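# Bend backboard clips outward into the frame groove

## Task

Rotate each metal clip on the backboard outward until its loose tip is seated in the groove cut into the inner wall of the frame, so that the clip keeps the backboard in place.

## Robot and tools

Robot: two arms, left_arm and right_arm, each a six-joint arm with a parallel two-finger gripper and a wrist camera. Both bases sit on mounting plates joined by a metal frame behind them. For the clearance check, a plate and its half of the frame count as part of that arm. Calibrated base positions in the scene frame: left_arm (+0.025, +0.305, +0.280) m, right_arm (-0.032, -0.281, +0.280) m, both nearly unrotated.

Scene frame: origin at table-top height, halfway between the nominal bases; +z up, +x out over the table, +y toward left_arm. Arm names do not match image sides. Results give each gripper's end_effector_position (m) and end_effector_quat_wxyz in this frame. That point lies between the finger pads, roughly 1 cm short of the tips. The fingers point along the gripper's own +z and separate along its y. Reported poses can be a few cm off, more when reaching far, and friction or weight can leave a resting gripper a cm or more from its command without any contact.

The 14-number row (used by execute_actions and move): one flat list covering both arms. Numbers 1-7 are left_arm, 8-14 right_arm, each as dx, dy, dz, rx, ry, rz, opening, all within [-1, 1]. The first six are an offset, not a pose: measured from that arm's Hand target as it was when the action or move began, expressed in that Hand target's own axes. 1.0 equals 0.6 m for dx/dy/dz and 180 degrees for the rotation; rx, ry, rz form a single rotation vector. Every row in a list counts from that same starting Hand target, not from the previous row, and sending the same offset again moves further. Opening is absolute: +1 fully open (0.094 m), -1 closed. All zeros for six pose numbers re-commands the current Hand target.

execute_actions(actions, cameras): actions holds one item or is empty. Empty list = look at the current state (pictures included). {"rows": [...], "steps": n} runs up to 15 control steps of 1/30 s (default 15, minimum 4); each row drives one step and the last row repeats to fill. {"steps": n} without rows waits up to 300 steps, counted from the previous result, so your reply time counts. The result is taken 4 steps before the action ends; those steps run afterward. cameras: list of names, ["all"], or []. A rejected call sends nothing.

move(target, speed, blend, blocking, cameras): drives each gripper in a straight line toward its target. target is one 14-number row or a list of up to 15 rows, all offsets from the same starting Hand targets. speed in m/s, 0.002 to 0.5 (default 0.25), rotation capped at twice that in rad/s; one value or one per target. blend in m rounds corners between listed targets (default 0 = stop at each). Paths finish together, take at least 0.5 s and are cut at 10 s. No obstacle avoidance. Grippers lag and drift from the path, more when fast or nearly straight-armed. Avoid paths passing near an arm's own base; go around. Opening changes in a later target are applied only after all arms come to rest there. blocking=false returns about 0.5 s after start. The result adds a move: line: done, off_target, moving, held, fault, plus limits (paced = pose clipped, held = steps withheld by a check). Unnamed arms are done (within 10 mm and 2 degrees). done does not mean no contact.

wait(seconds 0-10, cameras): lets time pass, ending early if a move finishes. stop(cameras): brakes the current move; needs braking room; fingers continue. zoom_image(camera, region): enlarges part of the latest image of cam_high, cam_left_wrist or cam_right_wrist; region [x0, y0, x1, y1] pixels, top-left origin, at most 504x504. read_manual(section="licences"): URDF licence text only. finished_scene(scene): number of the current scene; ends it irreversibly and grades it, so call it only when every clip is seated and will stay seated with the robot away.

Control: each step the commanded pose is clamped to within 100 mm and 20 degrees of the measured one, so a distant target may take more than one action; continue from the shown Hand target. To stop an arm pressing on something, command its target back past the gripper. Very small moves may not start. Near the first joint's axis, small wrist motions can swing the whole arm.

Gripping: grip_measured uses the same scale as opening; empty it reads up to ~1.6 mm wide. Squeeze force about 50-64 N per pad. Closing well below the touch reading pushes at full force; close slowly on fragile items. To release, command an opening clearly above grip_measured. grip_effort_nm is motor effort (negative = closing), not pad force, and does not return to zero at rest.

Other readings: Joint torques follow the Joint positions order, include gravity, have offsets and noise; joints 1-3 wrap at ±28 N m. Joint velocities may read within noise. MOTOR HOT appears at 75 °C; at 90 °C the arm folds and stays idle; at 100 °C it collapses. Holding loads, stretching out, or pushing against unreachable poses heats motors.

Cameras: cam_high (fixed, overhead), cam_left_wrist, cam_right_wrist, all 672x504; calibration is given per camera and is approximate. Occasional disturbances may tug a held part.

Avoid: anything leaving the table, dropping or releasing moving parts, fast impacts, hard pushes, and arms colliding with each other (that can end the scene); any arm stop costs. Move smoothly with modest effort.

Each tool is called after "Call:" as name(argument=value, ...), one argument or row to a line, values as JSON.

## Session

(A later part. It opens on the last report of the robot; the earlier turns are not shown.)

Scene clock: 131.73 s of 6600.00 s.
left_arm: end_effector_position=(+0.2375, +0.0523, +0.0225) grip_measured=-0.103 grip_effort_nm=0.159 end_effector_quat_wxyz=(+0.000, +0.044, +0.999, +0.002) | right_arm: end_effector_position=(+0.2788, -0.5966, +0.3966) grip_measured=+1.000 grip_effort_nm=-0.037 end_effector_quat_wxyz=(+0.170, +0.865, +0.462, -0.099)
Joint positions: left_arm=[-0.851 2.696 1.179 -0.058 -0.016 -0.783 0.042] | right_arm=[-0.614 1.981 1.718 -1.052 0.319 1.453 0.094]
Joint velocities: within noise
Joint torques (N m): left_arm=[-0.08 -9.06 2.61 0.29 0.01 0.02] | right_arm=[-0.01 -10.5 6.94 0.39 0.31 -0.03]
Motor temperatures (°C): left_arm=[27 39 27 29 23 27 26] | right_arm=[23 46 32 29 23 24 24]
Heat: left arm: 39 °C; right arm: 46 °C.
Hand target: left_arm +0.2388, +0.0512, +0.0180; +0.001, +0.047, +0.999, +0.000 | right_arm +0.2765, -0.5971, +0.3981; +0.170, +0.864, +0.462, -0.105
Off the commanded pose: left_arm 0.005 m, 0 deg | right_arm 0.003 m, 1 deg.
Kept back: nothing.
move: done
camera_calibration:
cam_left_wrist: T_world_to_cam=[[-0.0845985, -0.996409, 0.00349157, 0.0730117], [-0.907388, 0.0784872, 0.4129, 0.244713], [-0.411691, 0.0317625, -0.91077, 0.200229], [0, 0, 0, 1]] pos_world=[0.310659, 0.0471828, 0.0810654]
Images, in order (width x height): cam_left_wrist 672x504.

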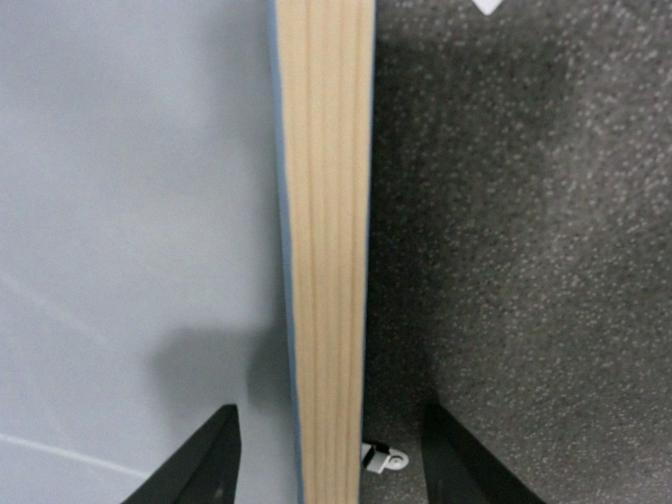

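Call:
move(
  target=[
    [0,0,0,0,0,0,-0.4,0,0,0,0,0,0,1],
    [0,0,0,0,0,0,-0.6,0,0,0,0,0,0,1],
    [0,0,0,0,0,0,-0.72,0,0,0,0,0,0,1],
    [0,0,0,0,0,0,-0.8,0,0,0,0,0,0,1],
    [0,0,0,0,0,0,-0.1,0,0,0,0,0,0,1],
  ],
  speed=0.05,
  cameras=["cam_left_wrist"],
)

Call:
move(
  target=[
    [0.0,0.0,-0.04,0,0,0,-0.1,0,0,0,0,0,0,1],
  ],
  speed=0.06,
  cameras=["cam_left_wrist"],
)

Call:
zoom_image(
  camera="cam_left_wrist",
  region=[280, 360, 460, 495],
)

Scene clock: 137.47 s of 6600.00 s.
left_arm: end_effector_position=(+0.2377, +0.0523, +0.0225) grip_measured=-0.103 grip_effort_nm=0.164 end_effector_quat_wxyz=(+0.000, +0.044, +0.999, +0.002) | right_arm: end_effector_position=(+0.2788, -0.5966, +0.3966) grip_measured=+1.000 grip_effort_nm=-0.042 end_effector_quat_wxyz=(+0.170, +0.865, +0.462, -0.099)
Joint positions: left_arm=[-0.85 2.696 1.179 -0.058 -0.016 -0.783 0.042] | right_arm=[-0.614 1.981 1.718 -1.052 0.319 1.453 0.094]
Joint velocities: within noise
Joint torques (N m): left_arm=[-0.09 -9.06 2.62 0.29 0 0.02] | right_arm=[-0.03 -10.63 6.89 0.43 0.29 0]
Motor temperatures (°C): left_arm=[27 38 27 29 23 27 26] | right_arm=[23 46 32 29 23 24 24]
Heat: left arm: 38 °C; right arm: 46 °C.
Hand target: left_arm +0.2389, +0.0513, +0.0180; +0.001, +0.047, +0.999, +0.000 | right_arm +0.2765, -0.5971, +0.3981; +0.170, +0.864, +0.462, -0.105
Off the commanded pose: left_arm 0.005 m, 0 deg | right_arm 0.003 m, 1 deg.
Kept back: nothing.
move: done
camera_calibration:
cam_left_wrist: T_world_to_cam=[[-0.0845943, -0.996408, 0.00375845, 0.0730275], [-0.907488, 0.0786015, 0.412659, 0.244879], [-0.411472, 0.0314978, -0.910878, 0.200255], [0, 0, 0, 1]] pos_world=[0.310802, 0.0472098, 0.0810824]
Images, in order (width x height): cam_left_wrist 672x504.

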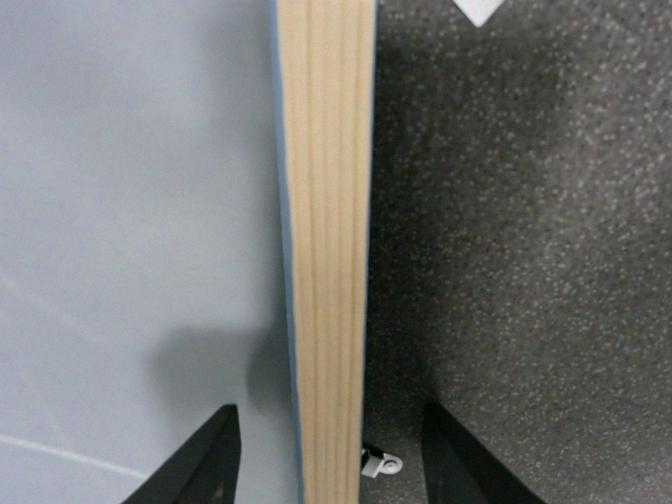

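Scene clock: 138.27 s of 6600.00 s.
left_arm: end_effector_position=(+0.2382, +0.0520, +0.0345) grip_measured=-0.103 grip_effort_nm=0.168 end_effector_quat_wxyz=(+0.001, +0.044, +0.999, +0.001) | right_arm: end_effector_position=(+0.2788, -0.5966, +0.3966) grip_measured=+1.000 grip_effort_nm=-0.037 end_effector_quat_wxyz=(+0.170, +0.865, +0.462, -0.099)
Joint positions: left_arm=[-0.85 2.653 1.157 -0.077 -0.016 -0.783 0.042] | right_arm=[-0.614 1.981 1.718 -1.052 0.319 1.453 0.094]
Joint velocities: within noise
Joint torques (N m): left_arm=[-0.16 -12.92 1.18 0.11 0 0.01] | right_arm=[-0.09 -10.32 6.97 0.43 0.25 -0.05]
Motor temperatures (°C): left_arm=[27 39 27 29 23 27 26] | right_arm=[23 46 32 29 23 24 24]
Heat: left arm: 39 °C; right arm: 46 °C.
Hand target: left_arm +0.2389, +0.0512, +0.0420; +0.001, +0.047, +0.999, +0.000 | right_arm +0.2765, -0.5971, +0.3981; +0.170, +0.864, +0.462, -0.105
Off the commanded pose: left_arm 0.008 m, 0 deg | right_arm 0.003 m, 1 deg.
Kept back: nothing.
move: done
camera_calibration:
cam_left_wrist: T_world_to_cam=[[-0.0845698, -0.996403, 0.00537725, 0.0726347], [-0.908098, 0.0792939, 0.411182, 0.240566], [-0.410129, 0.0298905, -0.911537, 0.211169], [0, 0, 0, 1]] pos_world=[0.311207, 0.0469861, 0.0931813]
Images, in order (width x height): cam_left_wrist 672x504.

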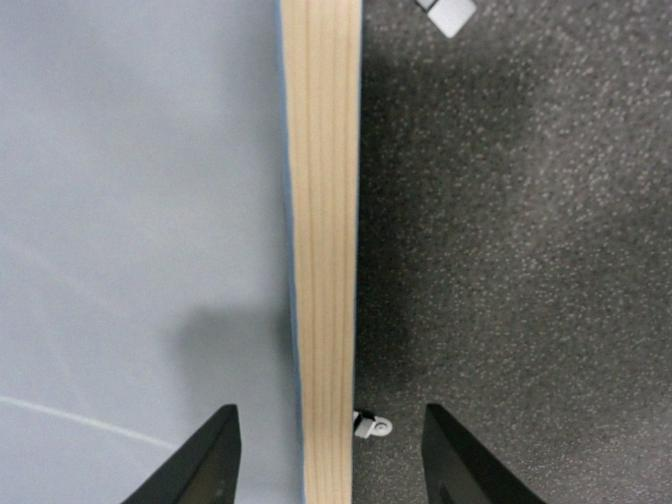

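Scaled by 2.800 from the camera's 672x504 image, which has a finer 960x720 frame.

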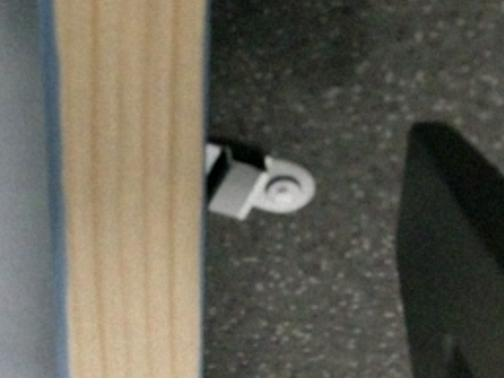

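Call:
move(
  target=[
    [-0.02,0.0,-0.04,0,0,0,-0.05,0,0,0,0,0,0,1],
    [-0.134,0.0,-0.03,0,0,0,-0.05,0,0,0,0,0,0,1],
  ],
  speed=0.15,
  blend=0.01,
  cameras=["cam_left_wrist"],
)

Scene clock: 139.83 s of 6600.00 s.
left_arm: end_effector_position=(+0.3203, +0.0435, +0.0639) grip_measured=-0.053 grip_effort_nm=0.164 end_effector_quat_wxyz=(+0.006, +0.041, +0.999, -0.004) | right_arm: end_effector_position=(+0.2788, -0.5966, +0.3966) grip_measured=+1.000 grip_effort_nm=-0.032 end_effector_quat_wxyz=(+0.170, +0.865, +0.462, -0.099)
Joint positions: left_arm=[-0.705 2.648 1.419 -0.326 -0.014 -0.643 0.045] | right_arm=[-0.614 1.981 1.718 -1.052 0.319 1.453 0.094]
Joint velocities: within noise
Joint torques (N m): left_arm=[-0.36 -10.41 4.4 0.12 -0.01 0.04] | right_arm=[0.05 -10.48 6.93 0.44 0.31 -0.03]
Motor temperatures (°C): left_arm=[27 39 27 29 23 27 26] | right_arm=[23 46 32 29 23 24 24]
Heat: left arm: 39 °C; right arm: 46 °C.
Hand target: left_arm +0.3189, +0.0437, +0.0601; +0.001, +0.047, +0.999, +0.000 | right_arm +0.2765, -0.5971, +0.3981; +0.170, +0.864, +0.462, -0.105
Off the commanded pose: left_arm 0.004 m, 1 deg | right_arm 0.003 m, 1 deg.
Kept back: nothing.
move: done
camera_calibration:
cam_left_wrist: T_world_to_cam=[[-0.0787603, -0.996772, 0.0156008, 0.0684855], [-0.912847, 0.0784005, 0.400704, 0.305938], [-0.400633, 0.0173184, -0.916075, 0.269735], [0, 0, 0, 1]] pos_world=[0.392734, 0.0396073, 0.123439]
Images, in order (width x height): cam_left_wrist 672x504.

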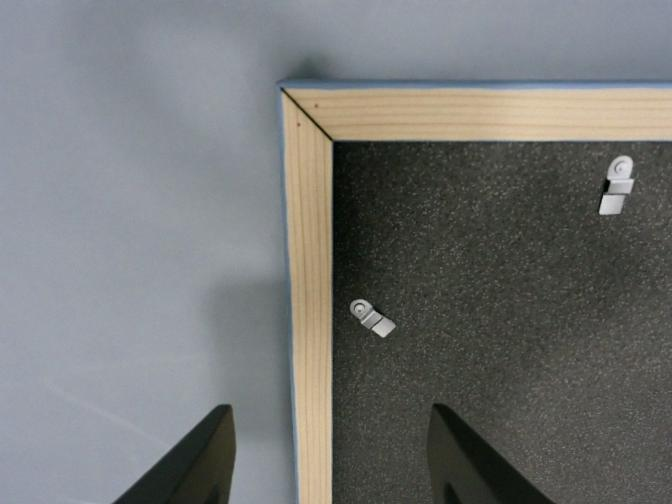

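Call:
move(
  target=[
    [0.011,0.0,0.03,0,0,0,0.02,0,0,0,0,0,0,1],
    [0.011,0.0,0.066,0,0,0,0.02,0,0,0,0,0,0,1],
  ],
  speed=0.06,
  blend=0.01,
  cameras=["cam_left_wrist"],
)

Call:
zoom_image(
  camera="cam_left_wrist",
  region=[200, 340, 440, 504],
)

Scene clock: 141.37 s of 6600.00 s.
left_arm: end_effector_position=(+0.3085, +0.0505, +0.0242) grip_measured=+0.017 grip_effort_nm=0.168 end_effector_quat_wxyz=(-0.007, +0.044, +0.999, +0.006) | right_arm: end_effector_position=(+0.2788, -0.5966, +0.3966) grip_measured=+1.000 grip_effort_nm=-0.042 end_effector_quat_wxyz=(+0.170, +0.865, +0.462, -0.099)
Joint positions: left_arm=[-0.71 2.768 1.453 -0.273 -0.014 -0.642 0.048] | right_arm=[-0.614 1.981 1.718 -1.052 0.319 1.453 0.094]
Joint velocities: within noise
Joint torques (N m): left_arm=[-0.59 -10.47 4.14 0.28 -0.01 -0.04] | right_arm=[-0.05 -10.61 7.08 0.45 0.28 -0.01]
Motor temperatures (°C): left_arm=[27 39 27 29 23 27 26] | right_arm=[23 46 32 29 23 24 24]
Heat: left arm: 39 °C; right arm: 46 °C.
Hand target: left_arm +0.3124, +0.0444, +0.0204; +0.001, +0.047, +0.999, +0.000 | right_arm +0.2765, -0.5971, +0.3981; +0.170, +0.864, +0.462, -0.105
Off the commanded pose: left_arm 0.008 m, 1 deg | right_arm 0.003 m, 1 deg.
Kept back: nothing.
move: done; blend cut to 0.0096 m at target 1
camera_calibration:
cam_left_wrist: T_world_to_cam=[[-0.0851513, -0.99636, -0.0040919, 0.0775725], [-0.902256, 0.0753654, 0.424563, 0.306862], [-0.422709, 0.039844, -0.905389, 0.233912], [0, 0, 0, 1]] pos_world=[0.38235, 0.0448433, 0.0818164]
Images, in order (width x height): cam_left_wrist 672x504.

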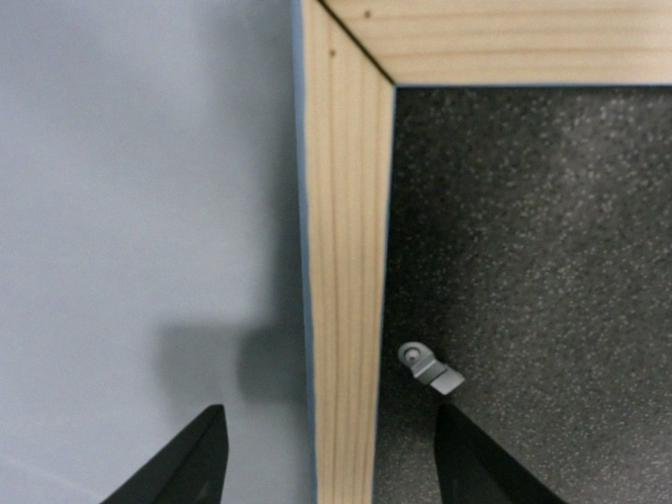

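Scaled by 2.100 from the camera's 672x504 image, which has a finer 960x720 frame.

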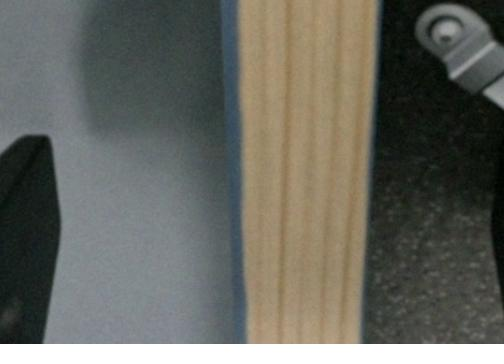

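Call:
move(
  target=[
    [0.0,0.0,-0.02,0,0,0,0.02,0,0,0,0,0,0,1],
    [-0.0093,-0.010,-0.02,0,0,0,0.02,0,0,0,0,0,0,1],
    [-0.0093,-0.010,0,0,0,0,0.02,0,0,0,0,0,0,1],
  ],
  speed=0.06,
  cameras=["cam_left_wrist"],
)

Call:
zoom_image(
  camera="cam_left_wrist",
  region=[260, 320, 500, 504],
)

Scene clock: 142.67 s of 6600.00 s.
left_arm: end_effector_position=(+0.3187, +0.0396, +0.0250) grip_measured=+0.017 grip_effort_nm=0.164 end_effector_quat_wxyz=(+0.002, +0.046, +0.999, -0.001) | right_arm: end_effector_position=(+0.2788, -0.5966, +0.3966) grip_measured=+1.000 grip_effort_nm=-0.037 end_effector_quat_wxyz=(+0.170, +0.865, +0.462, -0.099)
Joint positions: left_arm=[-0.714 2.783 1.503 -0.286 -0.014 -0.642 0.048] | right_arm=[-0.614 1.981 1.718 -1.052 0.319 1.453 0.094]
Joint velocities: within noise
Joint torques (N m): left_arm=[-0.65 -10.69 3.97 0.2 -0.01 -0.08] | right_arm=[0.03 -10.5 6.91 0.46 0.32 -0.03]
Motor temperatures (°C): left_arm=[27 39 27 29 23 27 26] | right_arm=[23 46 32 29 23 24 24]
Heat: left arm: 39 °C; right arm: 46 °C.
Hand target: left_arm +0.3175, +0.0377, +0.0205; +0.001, +0.047, +0.999, +0.000 | right_arm +0.2765, -0.5971, +0.3981; +0.170, +0.864, +0.462, -0.105
Off the commanded pose: left_arm 0.005 m, 0 deg | right_arm 0.003 m, 1 deg.
Kept back: nothing.
move: done
camera_calibration:
cam_left_wrist: T_world_to_cam=[[-0.0883081, -0.996048, 0.0094723, 0.0681993], [-0.908991, 0.0844714, 0.408167, 0.318757], [-0.407354, 0.0274343, -0.912858, 0.23512], [0, 0, 0, 1]] pos_world=[0.391547, 0.0345536, 0.0838795]
Images, in order (width x height): cam_left_wrist 672x504.

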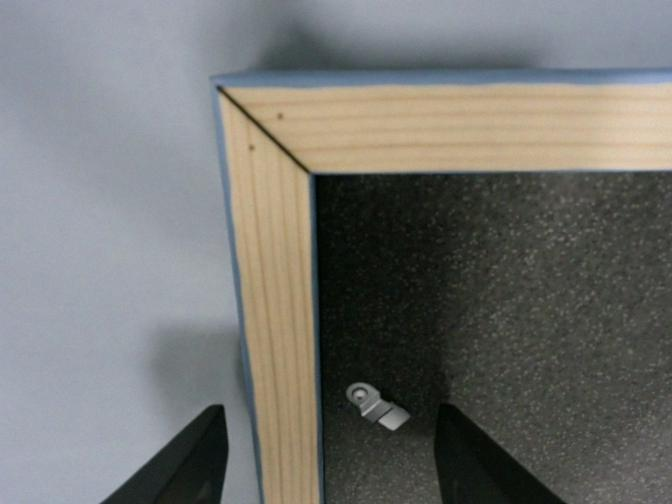

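Scaled by 2.100 from the camera's 672x504 image, which has a finer 960x720 frame.

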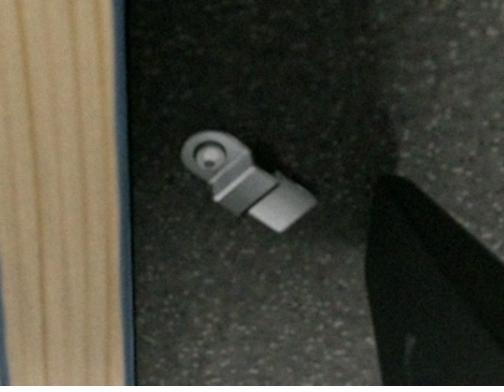

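Call:
move(
  target=[
    [0.0,0.0,0.008,0,0,0,0.02,0,0,0,0,0,0,1],
  ],
  speed=0.04,
  cameras=["cam_left_wrist"],
)

Call:
zoom_image(
  camera="cam_left_wrist",
  region=[260, 320, 500, 504],
)

Scene clock: 143.60 s of 6600.00 s.
left_arm: end_effector_position=(+0.3188, +0.0395, +0.0230) grip_measured=+0.017 grip_effort_nm=0.164 end_effector_quat_wxyz=(+0.002, +0.046, +0.999, -0.001) | right_arm: end_effector_position=(+0.2788, -0.5966, +0.3966) grip_measured=+1.000 grip_effort_nm=-0.037 end_effector_quat_wxyz=(+0.170, +0.865, +0.462, -0.099)
Joint positions: left_arm=[-0.714 2.79 1.51 -0.286 -0.014 -0.643 0.048] | right_arm=[-0.614 1.981 1.718 -1.052 0.319 1.453 0.094]
Joint velocities: within noise
Joint torques (N m): left_arm=[-0.64 -9.91 4.16 0.26 -0.01 -0.08] | right_arm=[0.1 -10.52 6.87 0.42 0.27 -0.01]
Motor temperatures (°C): left_arm=[27 39 27 29 23 27 26] | right_arm=[23 46 32 29 23 24 24]
Heat: left arm: 39 °C; right arm: 46 °C.
Hand target: left_arm +0.3173, +0.0379, +0.0156; +0.001, +0.047, +0.999, +0.000 | right_arm +0.2765, -0.5971, +0.3981; +0.170, +0.864, +0.462, -0.105
Off the commanded pose: left_arm 0.008 m, 0 deg | right_arm 0.003 m, 1 deg.
Kept back: nothing.
move: done
camera_calibration:
cam_left_wrist: T_world_to_cam=[[-0.0879361, -0.996087, 0.00878528, 0.068016], [-0.908674, 0.0838264, 0.409005, 0.319536], [-0.408141, 0.0279833, -0.91249, 0.233605], [0, 0, 0, 1]] pos_world=[0.391679, 0.0344272, 0.0818726]
Images, in order (width x height): cam_left_wrist 672x504.

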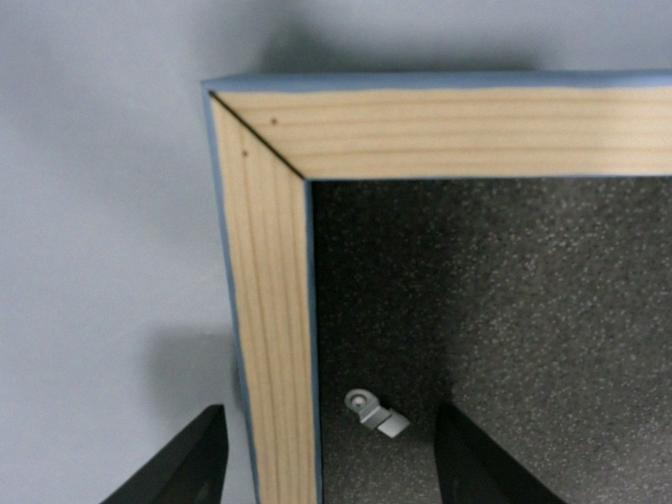

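Scaled by 2.100 from the camera's 672x504 image, which has a finer 960x720 frame.

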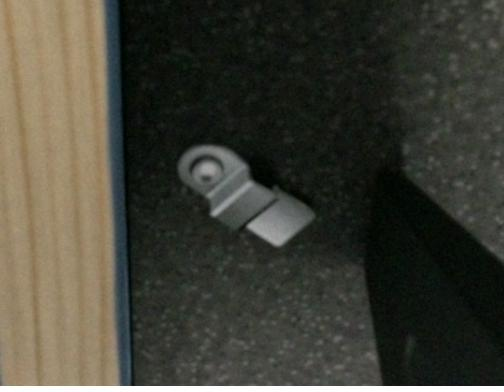

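Call:
move(
  target=[
    [0.0,0.0,-0.015,0,0,0,0.02,0,0,0,0,0,0,1],
    [0.008,0.0,-0.015,0,0,0,0.02,0,0,0,0,0,0,1],
    [0.008,0.0,0,0,0,0,0.02,0,0,0,0,0,0,1],
  ],
  speed=0.06,
  cameras=["cam_left_wrist"],
)

Scene clock: 144.53 s of 6600.00 s.
left_arm: end_effector_position=(+0.3180, +0.0390, +0.0228) grip_measured=+0.017 grip_effort_nm=0.164 end_effector_quat_wxyz=(+0.002, +0.046, +0.999, -0.001) | right_arm: end_effector_position=(+0.2788, -0.5966, +0.3966) grip_measured=+1.000 grip_effort_nm=-0.037 end_effector_quat_wxyz=(+0.170, +0.865, +0.462, -0.099)
Joint positions: left_arm=[-0.716 2.79 1.508 -0.284 -0.015 -0.645 0.048] | right_arm=[-0.614 1.981 1.718 -1.052 0.319 1.453 0.094]
Joint velocities: within noise
Joint torques (N m): left_arm=[-1.01 -10.51 2.71 0.36 -0.01 -0.11] | right_arm=[-0.05 -10.61 6.98 0.42 0.28 0]
Motor temperatures (°C): left_arm=[27 39 27 29 23 27 26] | right_arm=[23 46 32 29 23 24 24]
Heat: left arm: 39 °C; right arm: 46 °C.
Hand target: left_arm +0.3126, +0.0384, +0.0156; +0.001, +0.046, +0.999, +0.000 | right_arm +0.2765, -0.5971, +0.3981; +0.170, +0.864, +0.462, -0.105
Off the commanded pose: left_arm 0.009 m, 0 deg | right_arm 0.003 m, 1 deg.
Kept back: nothing.
move: done
camera_calibration:
cam_left_wrist: T_world_to_cam=[[-0.0879341, -0.996088, 0.00873859, 0.0675348], [-0.908902, 0.0838211, 0.408498, 0.319026], [-0.407632, 0.0279784, -0.912717, 0.232925], [0, 0, 0, 1]] pos_world=[0.39085, 0.0340126, 0.0816831]
Images, in order (width x height): cam_left_wrist 672x504.

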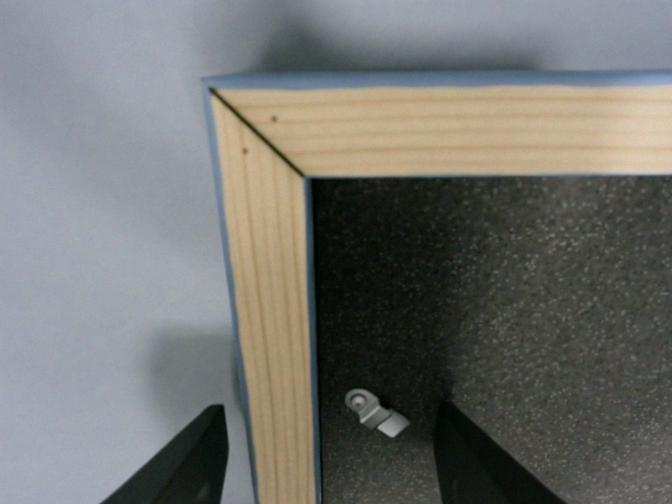

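Call:
move(
  target=[
    [0.0,0.0,-0.025,0,0,0,0.02,0,0,0,0,0,0,1],
    [0.005,0.0,-0.025,0,0,0,0.02,0,0,0,0,0,0,1],
    [0.003,0.0,0,0,0,0,0.02,0,0,0,0,0,0,1],
  ],
  speed=0.06,
  cameras=["cam_left_wrist"],
)

Scene clock: 146.17 s of 6600.00 s.
left_arm: end_effector_position=(+0.3108, +0.0416, +0.0231) grip_measured=+0.017 grip_effort_nm=0.164 end_effector_quat_wxyz=(-0.003, +0.048, +0.999, +0.003) | right_arm: end_effector_position=(+0.2788, -0.5966, +0.3966) grip_measured=+1.000 grip_effort_nm=-0.037 end_effector_quat_wxyz=(+0.170, +0.865, +0.462, -0.099)
Joint positions: left_arm=[-0.724 2.781 1.484 -0.281 -0.015 -0.649 0.048] | right_arm=[-0.614 1.981 1.718 -1.052 0.319 1.453 0.094]
Joint velocities: within noise
Joint torques (N m): left_arm=[-0.65 -9.91 3.78 0.37 -0.01 -0.11] | right_arm=[0.08 -10.54 6.93 0.43 0.3 -0.03]
Motor temperatures (°C): left_arm=[27 40 27 29 23 27 26] | right_arm=[23 46 32 29 23 24 24]
Heat: left arm: 40 °C; right arm: 46 °C.
Hand target: left_arm +0.3108, +0.0385, +0.0157; +0.001, +0.047, +0.999, +0.000 | right_arm +0.2765, -0.5971, +0.3981; +0.170, +0.864, +0.462, -0.105
Off the commanded pose: left_arm 0.008 m, 0 deg | right_arm 0.003 m, 1 deg.
Kept back: nothing.
move: done
camera_calibration:
cam_left_wrist: T_world_to_cam=[[-0.0918496, -0.995772, 0.0016456, 0.0708043], [-0.904998, 0.0841659, 0.417006, 0.310694], [-0.415381, 0.0368126, -0.908902, 0.232138], [0, 0, 0, 1]] pos_world=[0.384107, 0.0358095, 0.0813131]
Images, in order (width x height): cam_left_wrist 672x504.

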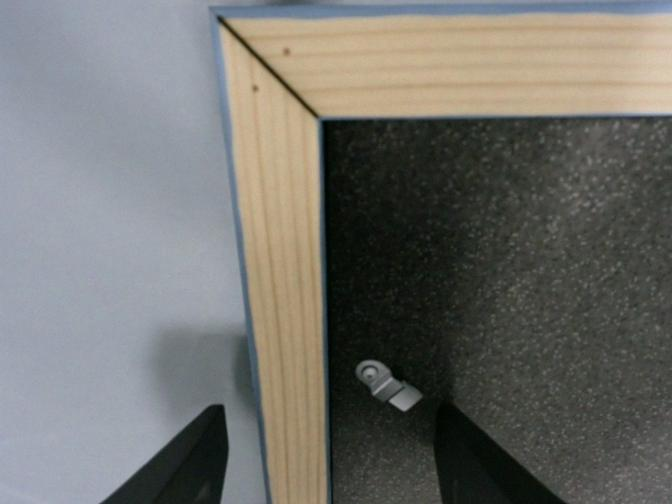

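Call:
move(
  target=[
    [0,0,0,0,0,0,-0.25,0,0,0,0,0,0,1],
    [0,0,0,0,0,0,-0.4,0,0,0,0,0,0,1],
  ],
  speed=0.05,
  cameras=["cam_left_wrist"],
)

Call:
zoom_image(
  camera="cam_left_wrist",
  region=[260, 340, 480, 504],
)

Call:
move(
  target=[
    [0,0,0,0,0,0,-0.52,0,0,0,0,0,0,1],
    [0,0,0,0,0,0,-0.65,0,0,0,0,0,0,1],
  ],
  speed=0.05,
  cameras=["cam_left_wrist"],
)

Call:
zoom_image(
  camera="cam_left_wrist",
  region=[260, 340, 480, 504],
)

Scene clock: 148.43 s of 6600.00 s.
left_arm: end_effector_position=(+0.3113, +0.0402, +0.0231) grip_measured=-0.396 grip_effort_nm=-0.208 end_effector_quat_wxyz=(-0.002, +0.047, +0.999, -0.001) | right_arm: end_effector_position=(+0.2788, -0.5966, +0.3966) grip_measured=+1.000 grip_effort_nm=-0.032 end_effector_quat_wxyz=(+0.170, +0.865, +0.462, -0.099)
Joint positions: left_arm=[-0.723 2.781 1.484 -0.275 -0.01 -0.649 0.028] | right_arm=[-0.614 1.981 1.718 -1.052 0.319 1.453 0.094]
Joint velocities: within noise
Joint torques (N m): left_arm=[-0.68 -9.89 3.81 0.32 -0.06 -0.11] | right_arm=[0.06 -10.56 7.01 0.43 0.31 -0.02]
Motor temperatures (°C): left_arm=[27 39 27 29 23 26 26] | right_arm=[23 46 32 29 23 24 24]
Heat: left arm: 39 °C; right arm: 46 °C.
Hand target: left_arm +0.3109, +0.0384, +0.0157; +0.001, +0.047, +0.999, +0.000 | right_arm +0.2765, -0.5971, +0.3981; +0.170, +0.864, +0.462, -0.105
Off the commanded pose: left_arm 0.008 m, 0 deg | right_arm 0.003 m, 1 deg.
Kept back: nothing.
move: done
camera_calibration:
cam_left_wrist: T_world_to_cam=[[-0.0913779, -0.99578, 0.00852069, 0.0691639], [-0.905384, 0.0866394, 0.41566, 0.311341], [-0.414644, 0.0302676, -0.90948, 0.232446], [0, 0, 0, 1]] pos_world=[0.384586, 0.0348621, 0.0814038]
Images, in order (width x height): cam_left_wrist 672x504.

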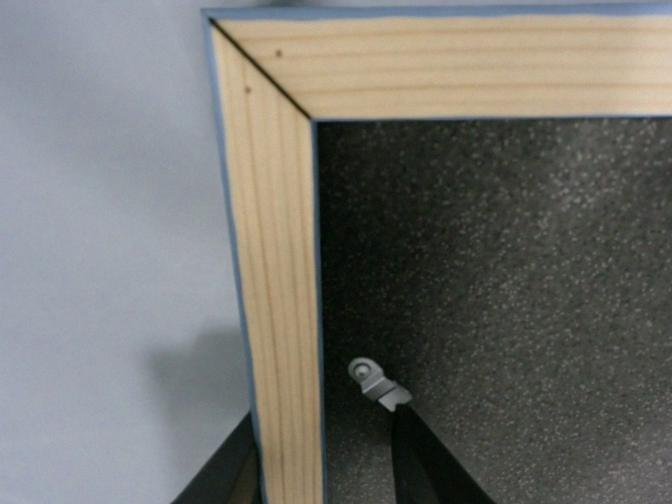

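Scaled by 2.291 from the camera's 672x504 image, which has a finer 960x720 frame.

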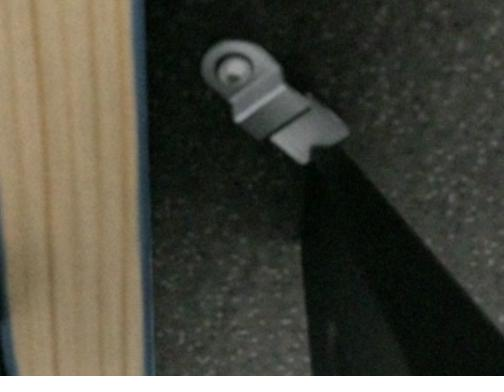

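Scene clock: 150.33 s of 6600.00 s.
left_arm: end_effector_position=(+0.3097, +0.0444, +0.0231) grip_measured=-0.647 grip_effort_nm=-0.159 end_effector_quat_wxyz=(-0.005, +0.047, +0.999, +0.009) | right_arm: end_effector_position=(+0.2788, -0.5966, +0.3966) grip_measured=+1.000 grip_effort_nm=-0.037 end_effector_quat_wxyz=(+0.170, +0.865, +0.462, -0.099)
Joint positions: left_arm=[-0.723 2.781 1.484 -0.291 -0.021 -0.649 0.017] | right_arm=[-0.614 1.981 1.718 -1.052 0.319 1.453 0.094]
Joint velocities: within noise
Joint torques (N m): left_arm=[-0.68 -9.92 3.75 0.45 0.06 -0.11] | right_arm=[0.01 -10.59 6.97 0.41 0.28 -0.02]
Motor temperatures (°C): left_arm=[27 39 27 29 23 26 26] | right_arm=[23 46 32 29 23 24 24]
Heat: left arm: 39 °C; right arm: 46 °C.
Hand target: left_arm +0.3109, +0.0385, +0.0157; +0.001, +0.047, +0.999, +0.000 | right_arm +0.2765, -0.5971, +0.3981; +0.170, +0.864, +0.462, -0.105
Off the commanded pose: left_arm 0.010 m, 1 deg | right_arm 0.003 m, 1 deg.
Kept back: nothing.
move: done
camera_calibration:
cam_left_wrist: T_world_to_cam=[[-0.0913306, -0.995773, -0.00969009, 0.073618], [-0.903475, 0.0787649, 0.421343, 0.309186], [-0.418799, 0.0472362, -0.90685, 0.232192], [0, 0, 0, 1]] pos_world=[0.383307, 0.037986, 0.081004]
Images, in order (width x height): cam_left_wrist 672x504.

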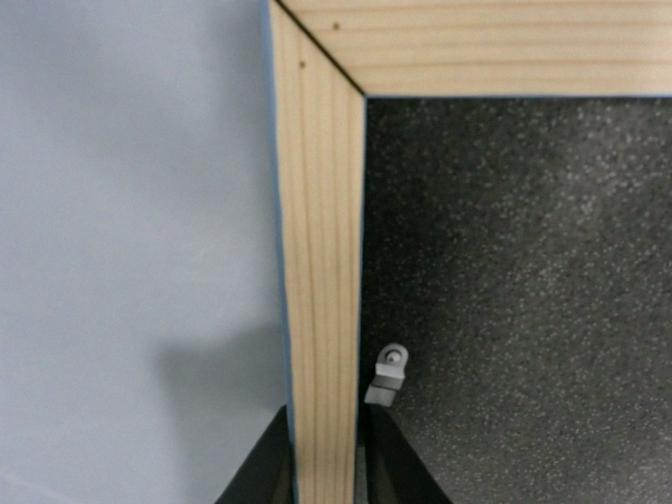

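Scaled by 2.291 from the camera's 672x504 image, which has a finer 960x720 frame.

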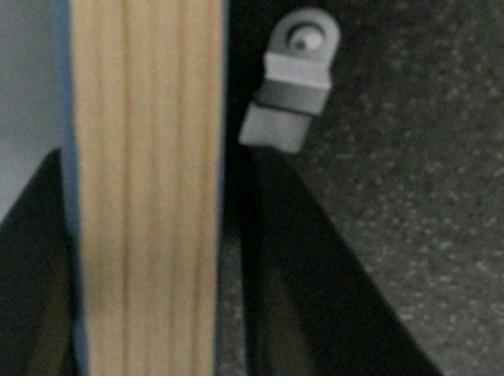

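Call:
move(
  target=[
    [0,0,0,0,0,0,-0.1,0,0,0,0,0,0,1],
    [0,0,-0.028,0,0,0,-0.1,0,0,0,0,0,0,1],
    [-0.016,0,-0.028,0,0,0,-0.1,0,0,0,0,0,0,1],
    [-0.016,0,0.0,0,0,0,-0.1,0,0,0,0,0,0,1],
  ],
  speed=0.06,
  cameras=["cam_left_wrist"],
)

Scene clock: 152.33 s of 6600.00 s.
left_arm: end_effector_position=(+0.3208, +0.0357, +0.0232) grip_measured=-0.103 grip_effort_nm=0.164 end_effector_quat_wxyz=(+0.005, +0.045, +0.999, +0.000) | right_arm: end_effector_position=(+0.2788, -0.5966, +0.3966) grip_measured=+1.000 grip_effort_nm=-0.027 end_effector_quat_wxyz=(+0.170, +0.865, +0.462, -0.099)
Joint positions: left_arm=[-0.719 2.796 1.527 -0.295 -0.019 -0.649 0.042] | right_arm=[-0.614 1.981 1.718 -1.052 0.319 1.453 0.094]
Joint velocities: within noise
Joint torques (N m): left_arm=[0.17 -10.09 3.92 0.25 0.04 0.02] | right_arm=[0.09 -10.35 7.15 0.46 0.28 -0.03]
Motor temperatures (°C): left_arm=[27 39 27 29 23 26 26] | right_arm=[23 46 32 29 23 24 24]
Heat: left arm: 39 °C; right arm: 46 °C.
Hand target: left_arm +0.3203, +0.0377, +0.0156; +0.001, +0.047, +0.999, +0.000 | right_arm +0.2765, -0.5971, +0.3981; +0.170, +0.864, +0.462, -0.105
Off the commanded pose: left_arm 0.008 m, 0 deg | right_arm 0.003 m, 1 deg.
Kept back: nothing.
move: done
camera_calibration:
cam_left_wrist: T_world_to_cam=[[-0.0871466, -0.996167, 0.00753316, 0.0641815], [-0.911161, 0.0827626, 0.403654, 0.322591], [-0.40273, 0.0283131, -0.914881, 0.232973], [0, 0, 0, 1]] pos_world=[0.393351, 0.0306408, 0.0824439]
Images, in order (width x height): cam_left_wrist 672x504.

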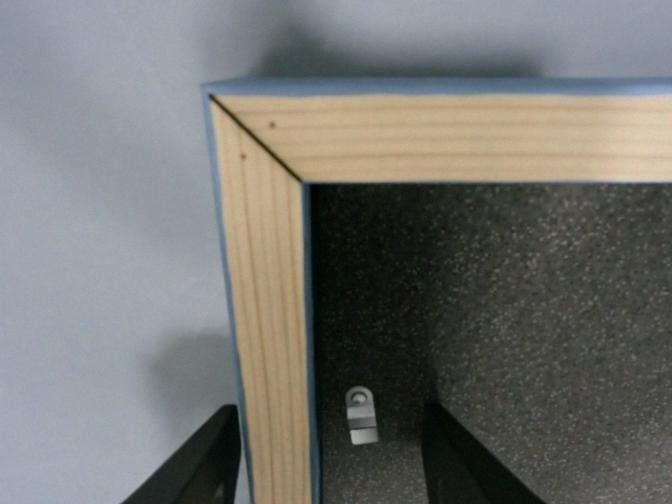

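Call:
move(
  target=[
    [0,0,-0.02,0,0,0,-0.1,0,0,0,0,0,0,1],
    [0.006,0,-0.02,0,0,0,-0.1,0,0,0,0,0,0,1],
    [0.006,0,0.0,0,0,0,-0.1,0,0,0,0,0,0,1],
  ],
  speed=0.06,
  cameras=["cam_left_wrist"],
)

Scene clock: 153.30 s of 6600.00 s.
left_arm: end_effector_position=(+0.3202, +0.0360, +0.0230) grip_measured=-0.103 grip_effort_nm=0.164 end_effector_quat_wxyz=(+0.004, +0.045, +0.999, -0.001) | right_arm: end_effector_position=(+0.2788, -0.5966, +0.3966) grip_measured=+1.000 grip_effort_nm=-0.037 end_effector_quat_wxyz=(+0.170, +0.865, +0.462, -0.099)
Joint positions: left_arm=[-0.719 2.795 1.524 -0.292 -0.018 -0.649 0.042] | right_arm=[-0.614 1.981 1.718 -1.052 0.319 1.453 0.094]
Joint velocities: within noise
Joint torques (N m): left_arm=[-0.24 -10.5 2.99 0.32 0.03 -0.03] | right_arm=[0.12 -10.5 7.12 0.42 0.3 -0.06]
Motor temperatures (°C): left_arm=[27 39 27 29 23 26 26] | right_arm=[23 46 32 29 23 24 24]
Heat: left arm: 39 °C; right arm: 46 °C.
Hand target: left_arm +0.3168, +0.0379, +0.0157; +0.001, +0.047, +0.999, +0.000 | right_arm +0.2765, -0.5971, +0.3981; +0.170, +0.864, +0.462, -0.105
Off the commanded pose: left_arm 0.008 m, 0 deg | right_arm 0.003 m, 1 deg.
Kept back: nothing.
move: done
camera_calibration:
cam_left_wrist: T_world_to_cam=[[-0.0871483, -0.996162, 0.00813949, 0.0644512], [-0.910953, 0.0829955, 0.404075, 0.322023], [-0.4032, 0.0277998, -0.914689, 0.232754], [0, 0, 0, 1]] pos_world=[0.392811, 0.0310069, 0.0822514]
Images, in order (width x height): cam_left_wrist 672x504.

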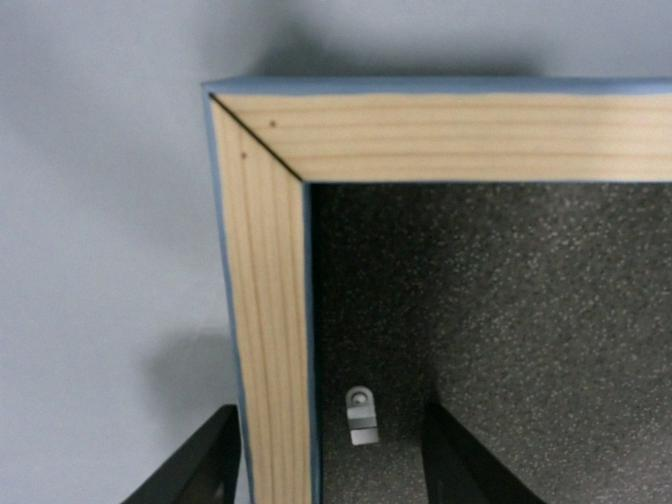

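Call:
move(
  target=[
    [0,0,-0.025,0,0,0,-0.1,0,0,0,0,0,0,1],
    [0.004,0.003,-0.025,0,0,0,-0.1,0,0,0,0,0,0,1],
    [0.004,0.003,0.0,0,0,0,-0.1,0,0,0,0,0,0,1],
  ],
  speed=0.06,
  cameras=["cam_left_wrist"],
)

Scene clock: 154.37 s of 6600.00 s.
left_arm: end_effector_position=(+0.3146, +0.0409, +0.0231) grip_measured=-0.103 grip_effort_nm=0.159 end_effector_quat_wxyz=(-0.001, +0.045, +0.999, +0.003) | right_arm: end_effector_position=(+0.2788, -0.5966, +0.3966) grip_measured=+1.000 grip_effort_nm=-0.037 end_effector_quat_wxyz=(+0.170, +0.865, +0.462, -0.099)
Joint positions: left_arm=[-0.719 2.786 1.5 -0.29 -0.017 -0.649 0.042] | right_arm=[-0.614 1.981 1.718 -1.052 0.319 1.453 0.094]
Joint velocities: within noise
Joint torques (N m): left_arm=[-0.21 -10.15 3.38 0.38 0.02 -0.03] | right_arm=[0.05 -10.44 7.04 0.45 0.31 -0.01]
Motor temperatures (°C): left_arm=[27 40 27 29 23 26 26] | right_arm=[23 46 32 29 23 24 24]
Heat: left arm: 40 °C; right arm: 46 °C.
Hand target: left_arm +0.3146, +0.0399, +0.0156; +0.001, +0.047, +0.999, +0.000 | right_arm +0.2765, -0.5971, +0.3981; +0.170, +0.864, +0.462, -0.105
Off the commanded pose: left_arm 0.007 m, 0 deg | right_arm 0.003 m, 1 deg.
Kept back: nothing.
move: done
camera_calibration:
cam_left_wrist: T_world_to_cam=[[-0.0872838, -0.996183, 0.000946123, 0.0690396], [-0.906586, 0.079827, 0.414403, 0.314943], [-0.412897, 0.035313, -0.910093, 0.233044], [0, 0, 0, 1]] pos_world=[0.387772, 0.0354057, 0.0815134]
Images, in order (width x height): cam_left_wrist 672x504.

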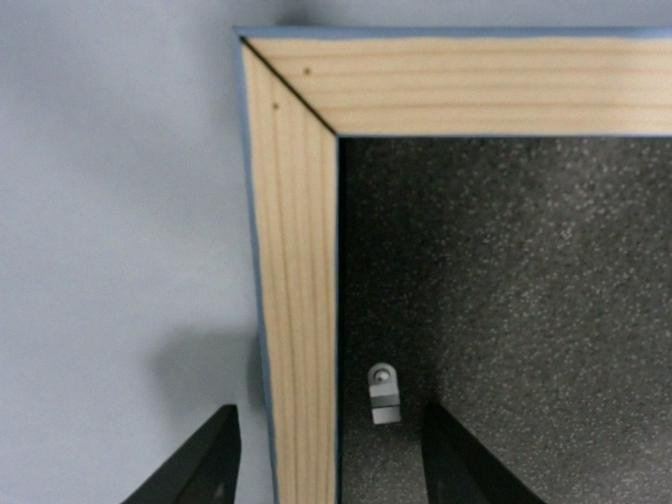

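Call:
move(
  target=[
    [0,0,0,0,0,0,-0.4,0,0,0,0,0,0,1],
    [0,0,0,0,0,0,-0.6,0,0,0,0,0,0,1],
    [0,0,0,0,0,0,-0.72,0,0,0,0,0,0,1],
    [0,0,0,0,0,0,-0.8,0,0,0,0,0,0,1],
  ],
  speed=0.05,
  cameras=["cam_left_wrist"],
)

Call:
zoom_image(
  camera="cam_left_wrist",
  region=[260, 340, 480, 504],
)

Call:
move(
  target=[
    [0,0,0,0,0,0,-0.1,0,0,0,0,0,0,1],
    [0,0,-0.025,0,0,0,-0.1,0,0,0,0,0,0,1],
  ],
  speed=0.05,
  cameras=["cam_left_wrist"],
)

Call:
zoom_image(
  camera="cam_left_wrist",
  region=[260, 340, 480, 504],
)

Scene clock: 159.00 s of 6600.00 s.
left_arm: end_effector_position=(+0.3160, +0.0417, +0.0231) grip_measured=-0.756 grip_effort_nm=-1.009 end_effector_quat_wxyz=(+0.001, +0.044, +0.999, +0.004) | right_arm: end_effector_position=(+0.2788, -0.5966, +0.3966) grip_measured=+1.000 grip_effort_nm=-0.037 end_effector_quat_wxyz=(+0.170, +0.865, +0.462, -0.099)
Joint positions: left_arm=[-0.717 2.786 1.5 -0.287 -0.021 -0.649 0.011] | right_arm=[-0.614 1.981 1.718 -1.052 0.319 1.453 0.094]
Joint velocities: within noise
Joint torques (N m): left_arm=[-0.42 -10.14 3.4 0.36 0.06 -0.02] | right_arm=[0.14 -10.52 6.97 0.43 0.3 -0.01]
Motor temperatures (°C): left_arm=[27 39 27 29 23 26 26] | right_arm=[23 46 32 29 23 24 24]
Heat: left arm: 39 °C; right arm: 46 °C.
Hand target: left_arm +0.3146, +0.0400, +0.0156; +0.001, +0.047, +0.999, +0.000 | right_arm +0.2765, -0.5971, +0.3981; +0.170, +0.864, +0.462, -0.105
Off the commanded pose: left_arm 0.008 m, 0 deg | right_arm 0.003 m, 1 deg.
Kept back: nothing.
move: done
camera_calibration:
cam_left_wrist: T_world_to_cam=[[-0.0853709, -0.996349, -0.000716856, 0.069397], [-0.908484, 0.0775468, 0.410662, 0.317004], [-0.409108, 0.0357099, -0.911787, 0.23244], [0, 0, 0, 1]] pos_world=[0.38901, 0.0362606, 0.0818039]
Images, in order (width x height): cam_left_wrist 672x504.

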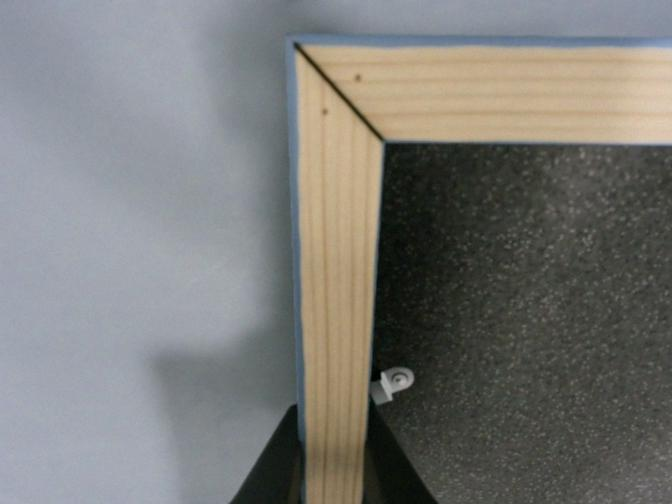

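Scaled by 2.291 from the camera's 672x504 image, which has a finer 960x720 frame.

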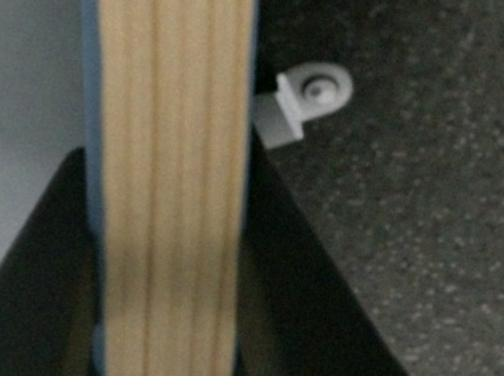

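Scene clock: 160.40 s of 6600.00 s.
left_arm: end_effector_position=(+0.3149, +0.0425, +0.0233) grip_measured=-0.103 grip_effort_nm=0.164 end_effector_quat_wxyz=(+0.000, +0.044, +0.999, +0.004) | right_arm: end_effector_position=(+0.2788, -0.5966, +0.3966) grip_measured=+1.000 grip_effort_nm=-0.042 end_effector_quat_wxyz=(+0.170, +0.865, +0.462, -0.099)
Joint positions: left_arm=[-0.717 2.784 1.495 -0.287 -0.02 -0.649 0.042] | right_arm=[-0.614 1.981 1.718 -1.052 0.319 1.453 0.094]
Joint velocities: within noise
Joint torques (N m): left_arm=[-0.46 -14.34 1.77 0.17 0.05 -0.03] | right_arm=[-0.12 -10.5 6.91 0.45 0.28 -0.03]
Motor temperatures (°C): left_arm=[27 39 27 29 23 26 26] | right_arm=[23 46 32 29 23 24 24]
Heat: left arm: 39 °C; right arm: 46 °C.
Hand target: left_arm +0.3146, +0.0399, +0.0307; +0.001, +0.047, +0.999, +0.000 | right_arm +0.2765, -0.5971, +0.3981; +0.170, +0.864, +0.462, -0.105
Off the commanded pose: left_arm 0.008 m, 1 deg | right_arm 0.003 m, 1 deg.
Kept back: nothing.
move: done
camera_calibration:
cam_left_wrist: T_world_to_cam=[[-0.0854011, -0.996346, -0.00149858, 0.0701461], [-0.907573, 0.0771712, 0.412742, 0.315527], [-0.411118, 0.0366087, -0.910847, 0.232746], [0, 0, 0, 1]] pos_world=[0.388041, 0.0370196, 0.0818699]
Images, in order (width x height): cam_left_wrist 672x504.

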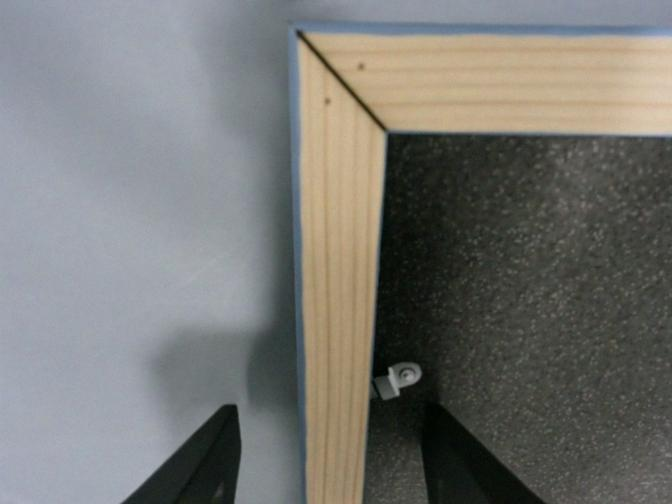

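Scaled by 2.291 from the camera's 672x504 image, which has a finer 960x720 frame.

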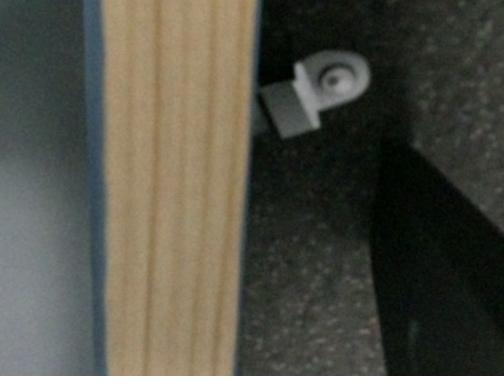

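Call:
move(
  target=[
    [0,0,-0.005,0,0,0,-0.1,0,0,0,0,0,0,1],
    [-0.006,-0.003,-0.005,0,0,0,-0.1,0,0,0,0,0,0,1],
    [-0.006,-0.003,0.025,0,0,0,-0.1,0,0,0,0,0,0,1],
  ],
  speed=0.06,
  cameras=["cam_left_wrist"],
)

Scene clock: 161.77 s of 6600.00 s.
left_arm: end_effector_position=(+0.3189, +0.0385, +0.0232) grip_measured=-0.103 grip_effort_nm=0.164 end_effector_quat_wxyz=(+0.003, +0.044, +0.999, +0.001) | right_arm: end_effector_position=(+0.2788, -0.5966, +0.3966) grip_measured=+1.000 grip_effort_nm=-0.037 end_effector_quat_wxyz=(+0.170, +0.865, +0.462, -0.099)
Joint positions: left_arm=[-0.717 2.791 1.513 -0.29 -0.019 -0.649 0.042] | right_arm=[-0.614 1.981 1.718 -1.052 0.319 1.453 0.094]
Joint velocities: within noise
Joint torques (N m): left_arm=[-0.28 -9.94 4.11 0.26 0.04 0] | right_arm=[0.05 -10.59 7.08 0.41 0.26 -0.02]
Motor temperatures (°C): left_arm=[27 40 27 29 23 26 26] | right_arm=[23 46 32 29 23 24 24]
Heat: left arm: 40 °C; right arm: 46 °C.
Hand target: left_arm +0.3179, +0.0378, +0.0157; +0.001, +0.047, +0.999, +0.000 | right_arm +0.2765, -0.5971, +0.3981; +0.170, +0.864, +0.462, -0.105
Off the commanded pose: left_arm 0.008 m, 0 deg | right_arm 0.003 m, 1 deg.
Kept back: nothing.
move: done
camera_calibration:
cam_left_wrist: T_world_to_cam=[[-0.0852808, -0.996342, 0.0054992, 0.066316], [-0.910055, 0.0801397, 0.406665, 0.320292], [-0.405618, 0.0296761, -0.913561, 0.233048], [0, 0, 0, 1]] pos_world=[0.391668, 0.0334893, 0.0822867]
Images, in order (width x height): cam_left_wrist 672x504.

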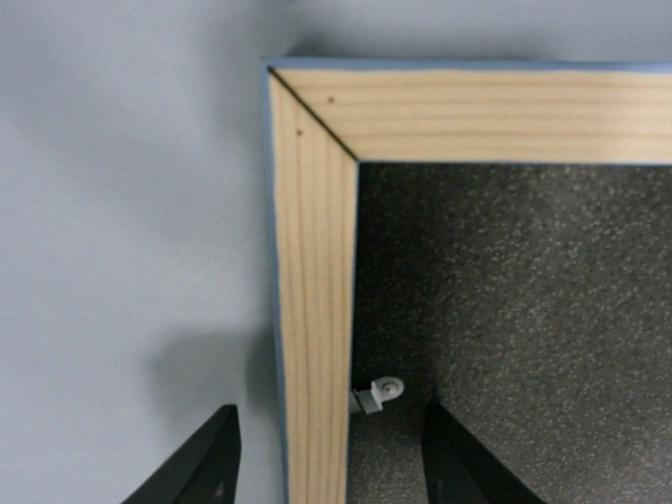

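Call:
move(
  target=[
    [0,0,0,0,0,0,-0.4,0,0,0,0,0,0,1],
    [0,0,0,0,0,0,-0.6,0,0,0,0,0,0,1],
    [0,0,0,0,0,0,-0.72,0,0,0,0,0,0,1],
    [0,0,0,0,0,0,-0.8,0,0,0,0,0,0,1],
    [0,0,0,0,0,0,-0.1,0,0,0,0,0,0,1],
  ],
  speed=0.05,
  cameras=[],
)

Call:
move(
  target=[
    [0,0,-0.04,0,0,0,-0.1,0,0,0,0,0,0,1],
    [0,-0.01,-0.04,0,0,0,-0.1,0,0,0,0,0,0,1],
  ],
  speed=0.05,
  cameras=["cam_left_wrist"],
)

Call:
zoom_image(
  camera="cam_left_wrist",
  region=[260, 300, 480, 464],
)

Scene clock: 167.57 s of 6600.00 s.
left_arm: end_effector_position=(+0.3187, +0.0397, +0.0232) grip_measured=-0.103 grip_effort_nm=0.173 end_effector_quat_wxyz=(+0.002, +0.044, +0.999, +0.003) | right_arm: end_effector_position=(+0.2788, -0.5966, +0.3966) grip_measured=+1.000 grip_effort_nm=-0.032 end_effector_quat_wxyz=(+0.170, +0.865, +0.462, -0.099)
Joint positions: left_arm=[-0.716 2.791 1.513 -0.293 -0.021 -0.648 0.042] | right_arm=[-0.614 1.981 1.718 -1.052 0.319 1.453 0.094]
Joint velocities: within noise
Joint torques (N m): left_arm=[-0.35 -9.95 4.1 0.3 0.06 -0.01] | right_arm=[0.02 -10.51 7.05 0.43 0.29 -0.01]
Motor temperatures (°C): left_arm=[27 40 27 29 23 26 26] | right_arm=[23 46 32 29 23 24 24]
Heat: left arm: 40 °C; right arm: 46 °C.
Hand target: left_arm +0.3179, +0.0378, +0.0157; +0.001, +0.047, +0.999, +0.000 | right_arm +0.2765, -0.5971, +0.3981; +0.170, +0.864, +0.462, -0.105
Off the commanded pose: left_arm 0.008 m, 0 deg | right_arm 0.003 m, 1 deg.
Kept back: nothing.
move: done
No camera images: "cameras" was empty.

Scene clock: 168.57 s of 6600.00 s.
left_arm: end_effector_position=(+0.3104, +0.0414, +0.0268) grip_measured=-0.103 grip_effort_nm=0.164 end_effector_quat_wxyz=(-0.008, +0.049, +0.999, +0.010) | right_arm: end_effector_position=(+0.2788, -0.5966, +0.3966) grip_measured=+1.000 grip_effort_nm=-0.032 end_effector_quat_wxyz=(+0.170, +0.865, +0.462, -0.099)
Joint positions: left_arm=[-0.727 2.776 1.499 -0.317 -0.019 -0.649 0.042] | right_arm=[-0.614 1.981 1.718 -1.052 0.319 1.453 0.094]
Joint velocities: within noise
Joint torques (N m): left_arm=[-0.53 -14.98 3.41 0.05 0.03 -0.12] | right_arm=[-0.06 -10.36 7.02 0.39 0.32 -0.02]
Motor temperatures (°C): left_arm=[27 41 27 29 23 26 26] | right_arm=[23 46 32 29 23 24 24]
Heat: left arm: 41 °C; right arm: 46 °C.
Hand target: left_arm +0.3174, +0.0319, +0.0397; +0.001, +0.047, +0.999, +0.000 | right_arm +0.2765, -0.5971, +0.3981; +0.170, +0.864, +0.462, -0.105
Off the commanded pose: left_arm 0.018 m, 1 deg | right_arm 0.003 m, 1 deg.
Kept back: nothing.
move: off_target (left_arm)
camera_calibration:
cam_left_wrist: T_world_to_cam=[[-0.0948446, -0.995424, -0.0116168, 0.071858], [-0.900886, 0.08086, 0.426458, 0.307422], [-0.423568, 0.0509127, -0.904433, 0.237202], [0, 0, 0, 1]] pos_world=[0.384238, 0.0345945, 0.0842648]
Images, in order (width x height): cam_left_wrist 672x504.

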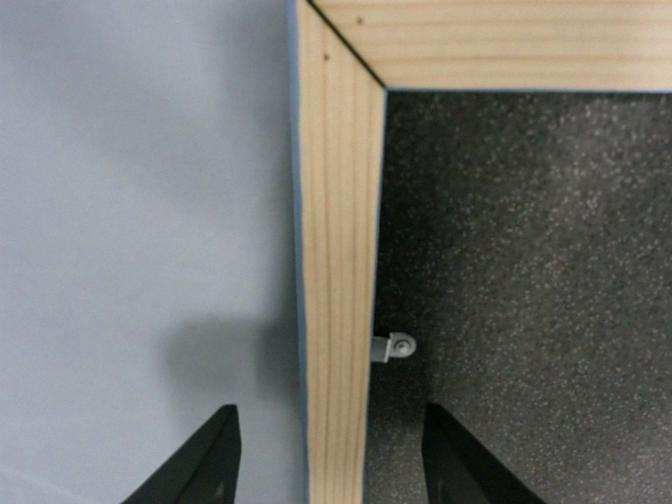

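Scaled by 2.291 from the camera's 672x504 image, which has a finer 960x720 frame.

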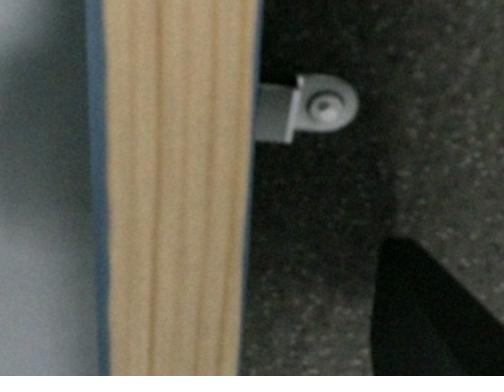

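Call:
move(
  target=[
    [0,0.01,-0.05,0,0,0,-0.1,0,0,0,0,0,0,1],
    [0.0604,0.0203,-0.034,0,0,0,-0.1,0,0,0,0,0,0,1],
  ],
  speed=0.1,
  cameras=["cam_left_wrist"],
)

Scene clock: 170.73 s of 6600.00 s.
left_arm: end_effector_position=(+0.2750, +0.0558, +0.0508) grip_measured=-0.103 grip_effort_nm=0.164 end_effector_quat_wxyz=(-0.013, +0.051, +0.999, +0.014) | right_arm: end_effector_position=(+0.2788, -0.5966, +0.3966) grip_measured=+1.000 grip_effort_nm=-0.032 end_effector_quat_wxyz=(+0.170, +0.865, +0.462, -0.099)
Joint positions: left_arm=[-0.764 2.64 1.286 -0.255 -0.016 -0.684 0.042] | right_arm=[-0.614 1.981 1.718 -1.052 0.319 1.453 0.094]
Joint velocities: within noise
Joint torques (N m): left_arm=[-0.31 -13.85 2.09 0.26 0.01 -0.14] | right_arm=[-0.02 -10.5 6.99 0.4 0.31 -0.02]
Motor temperatures (°C): left_arm=[27 41 27 29 23 26 26] | right_arm=[23 46 32 29 23 24 24]
Heat: left arm: 41 °C; right arm: 46 °C.
Hand target: left_arm +0.2824, +0.0474, +0.0600; +0.001, +0.047, +0.999, +0.000 | right_arm +0.2765, -0.5971, +0.3981; +0.170, +0.864, +0.462, -0.105
Off the commanded pose: left_arm 0.015 m, 2 deg | right_arm 0.003 m, 1 deg.
Kept back: nothing.
move: off_target (left_arm)
camera_calibration:
cam_left_wrist: T_world_to_cam=[[-0.0981692, -0.994994, -0.0187099, 0.0843315], [-0.895966, 0.0801847, 0.436824, 0.262349], [-0.433137, 0.0596461, -0.899352, 0.245027], [0, 0, 0, 1]] pos_world=[0.349465, 0.048258, 0.107344]
Images, in order (width x height): cam_left_wrist 672x504.

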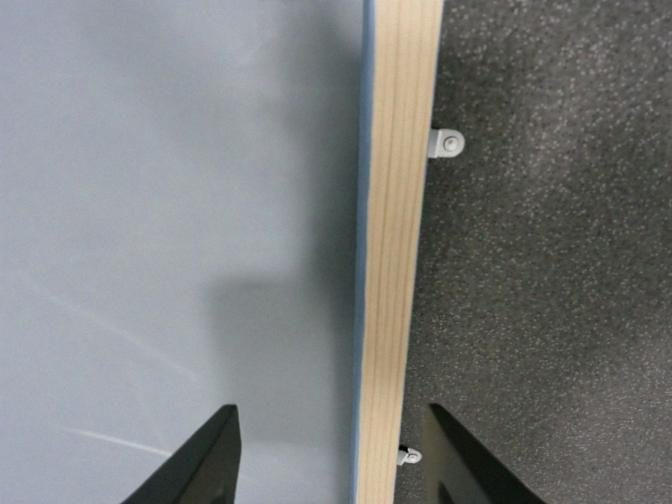

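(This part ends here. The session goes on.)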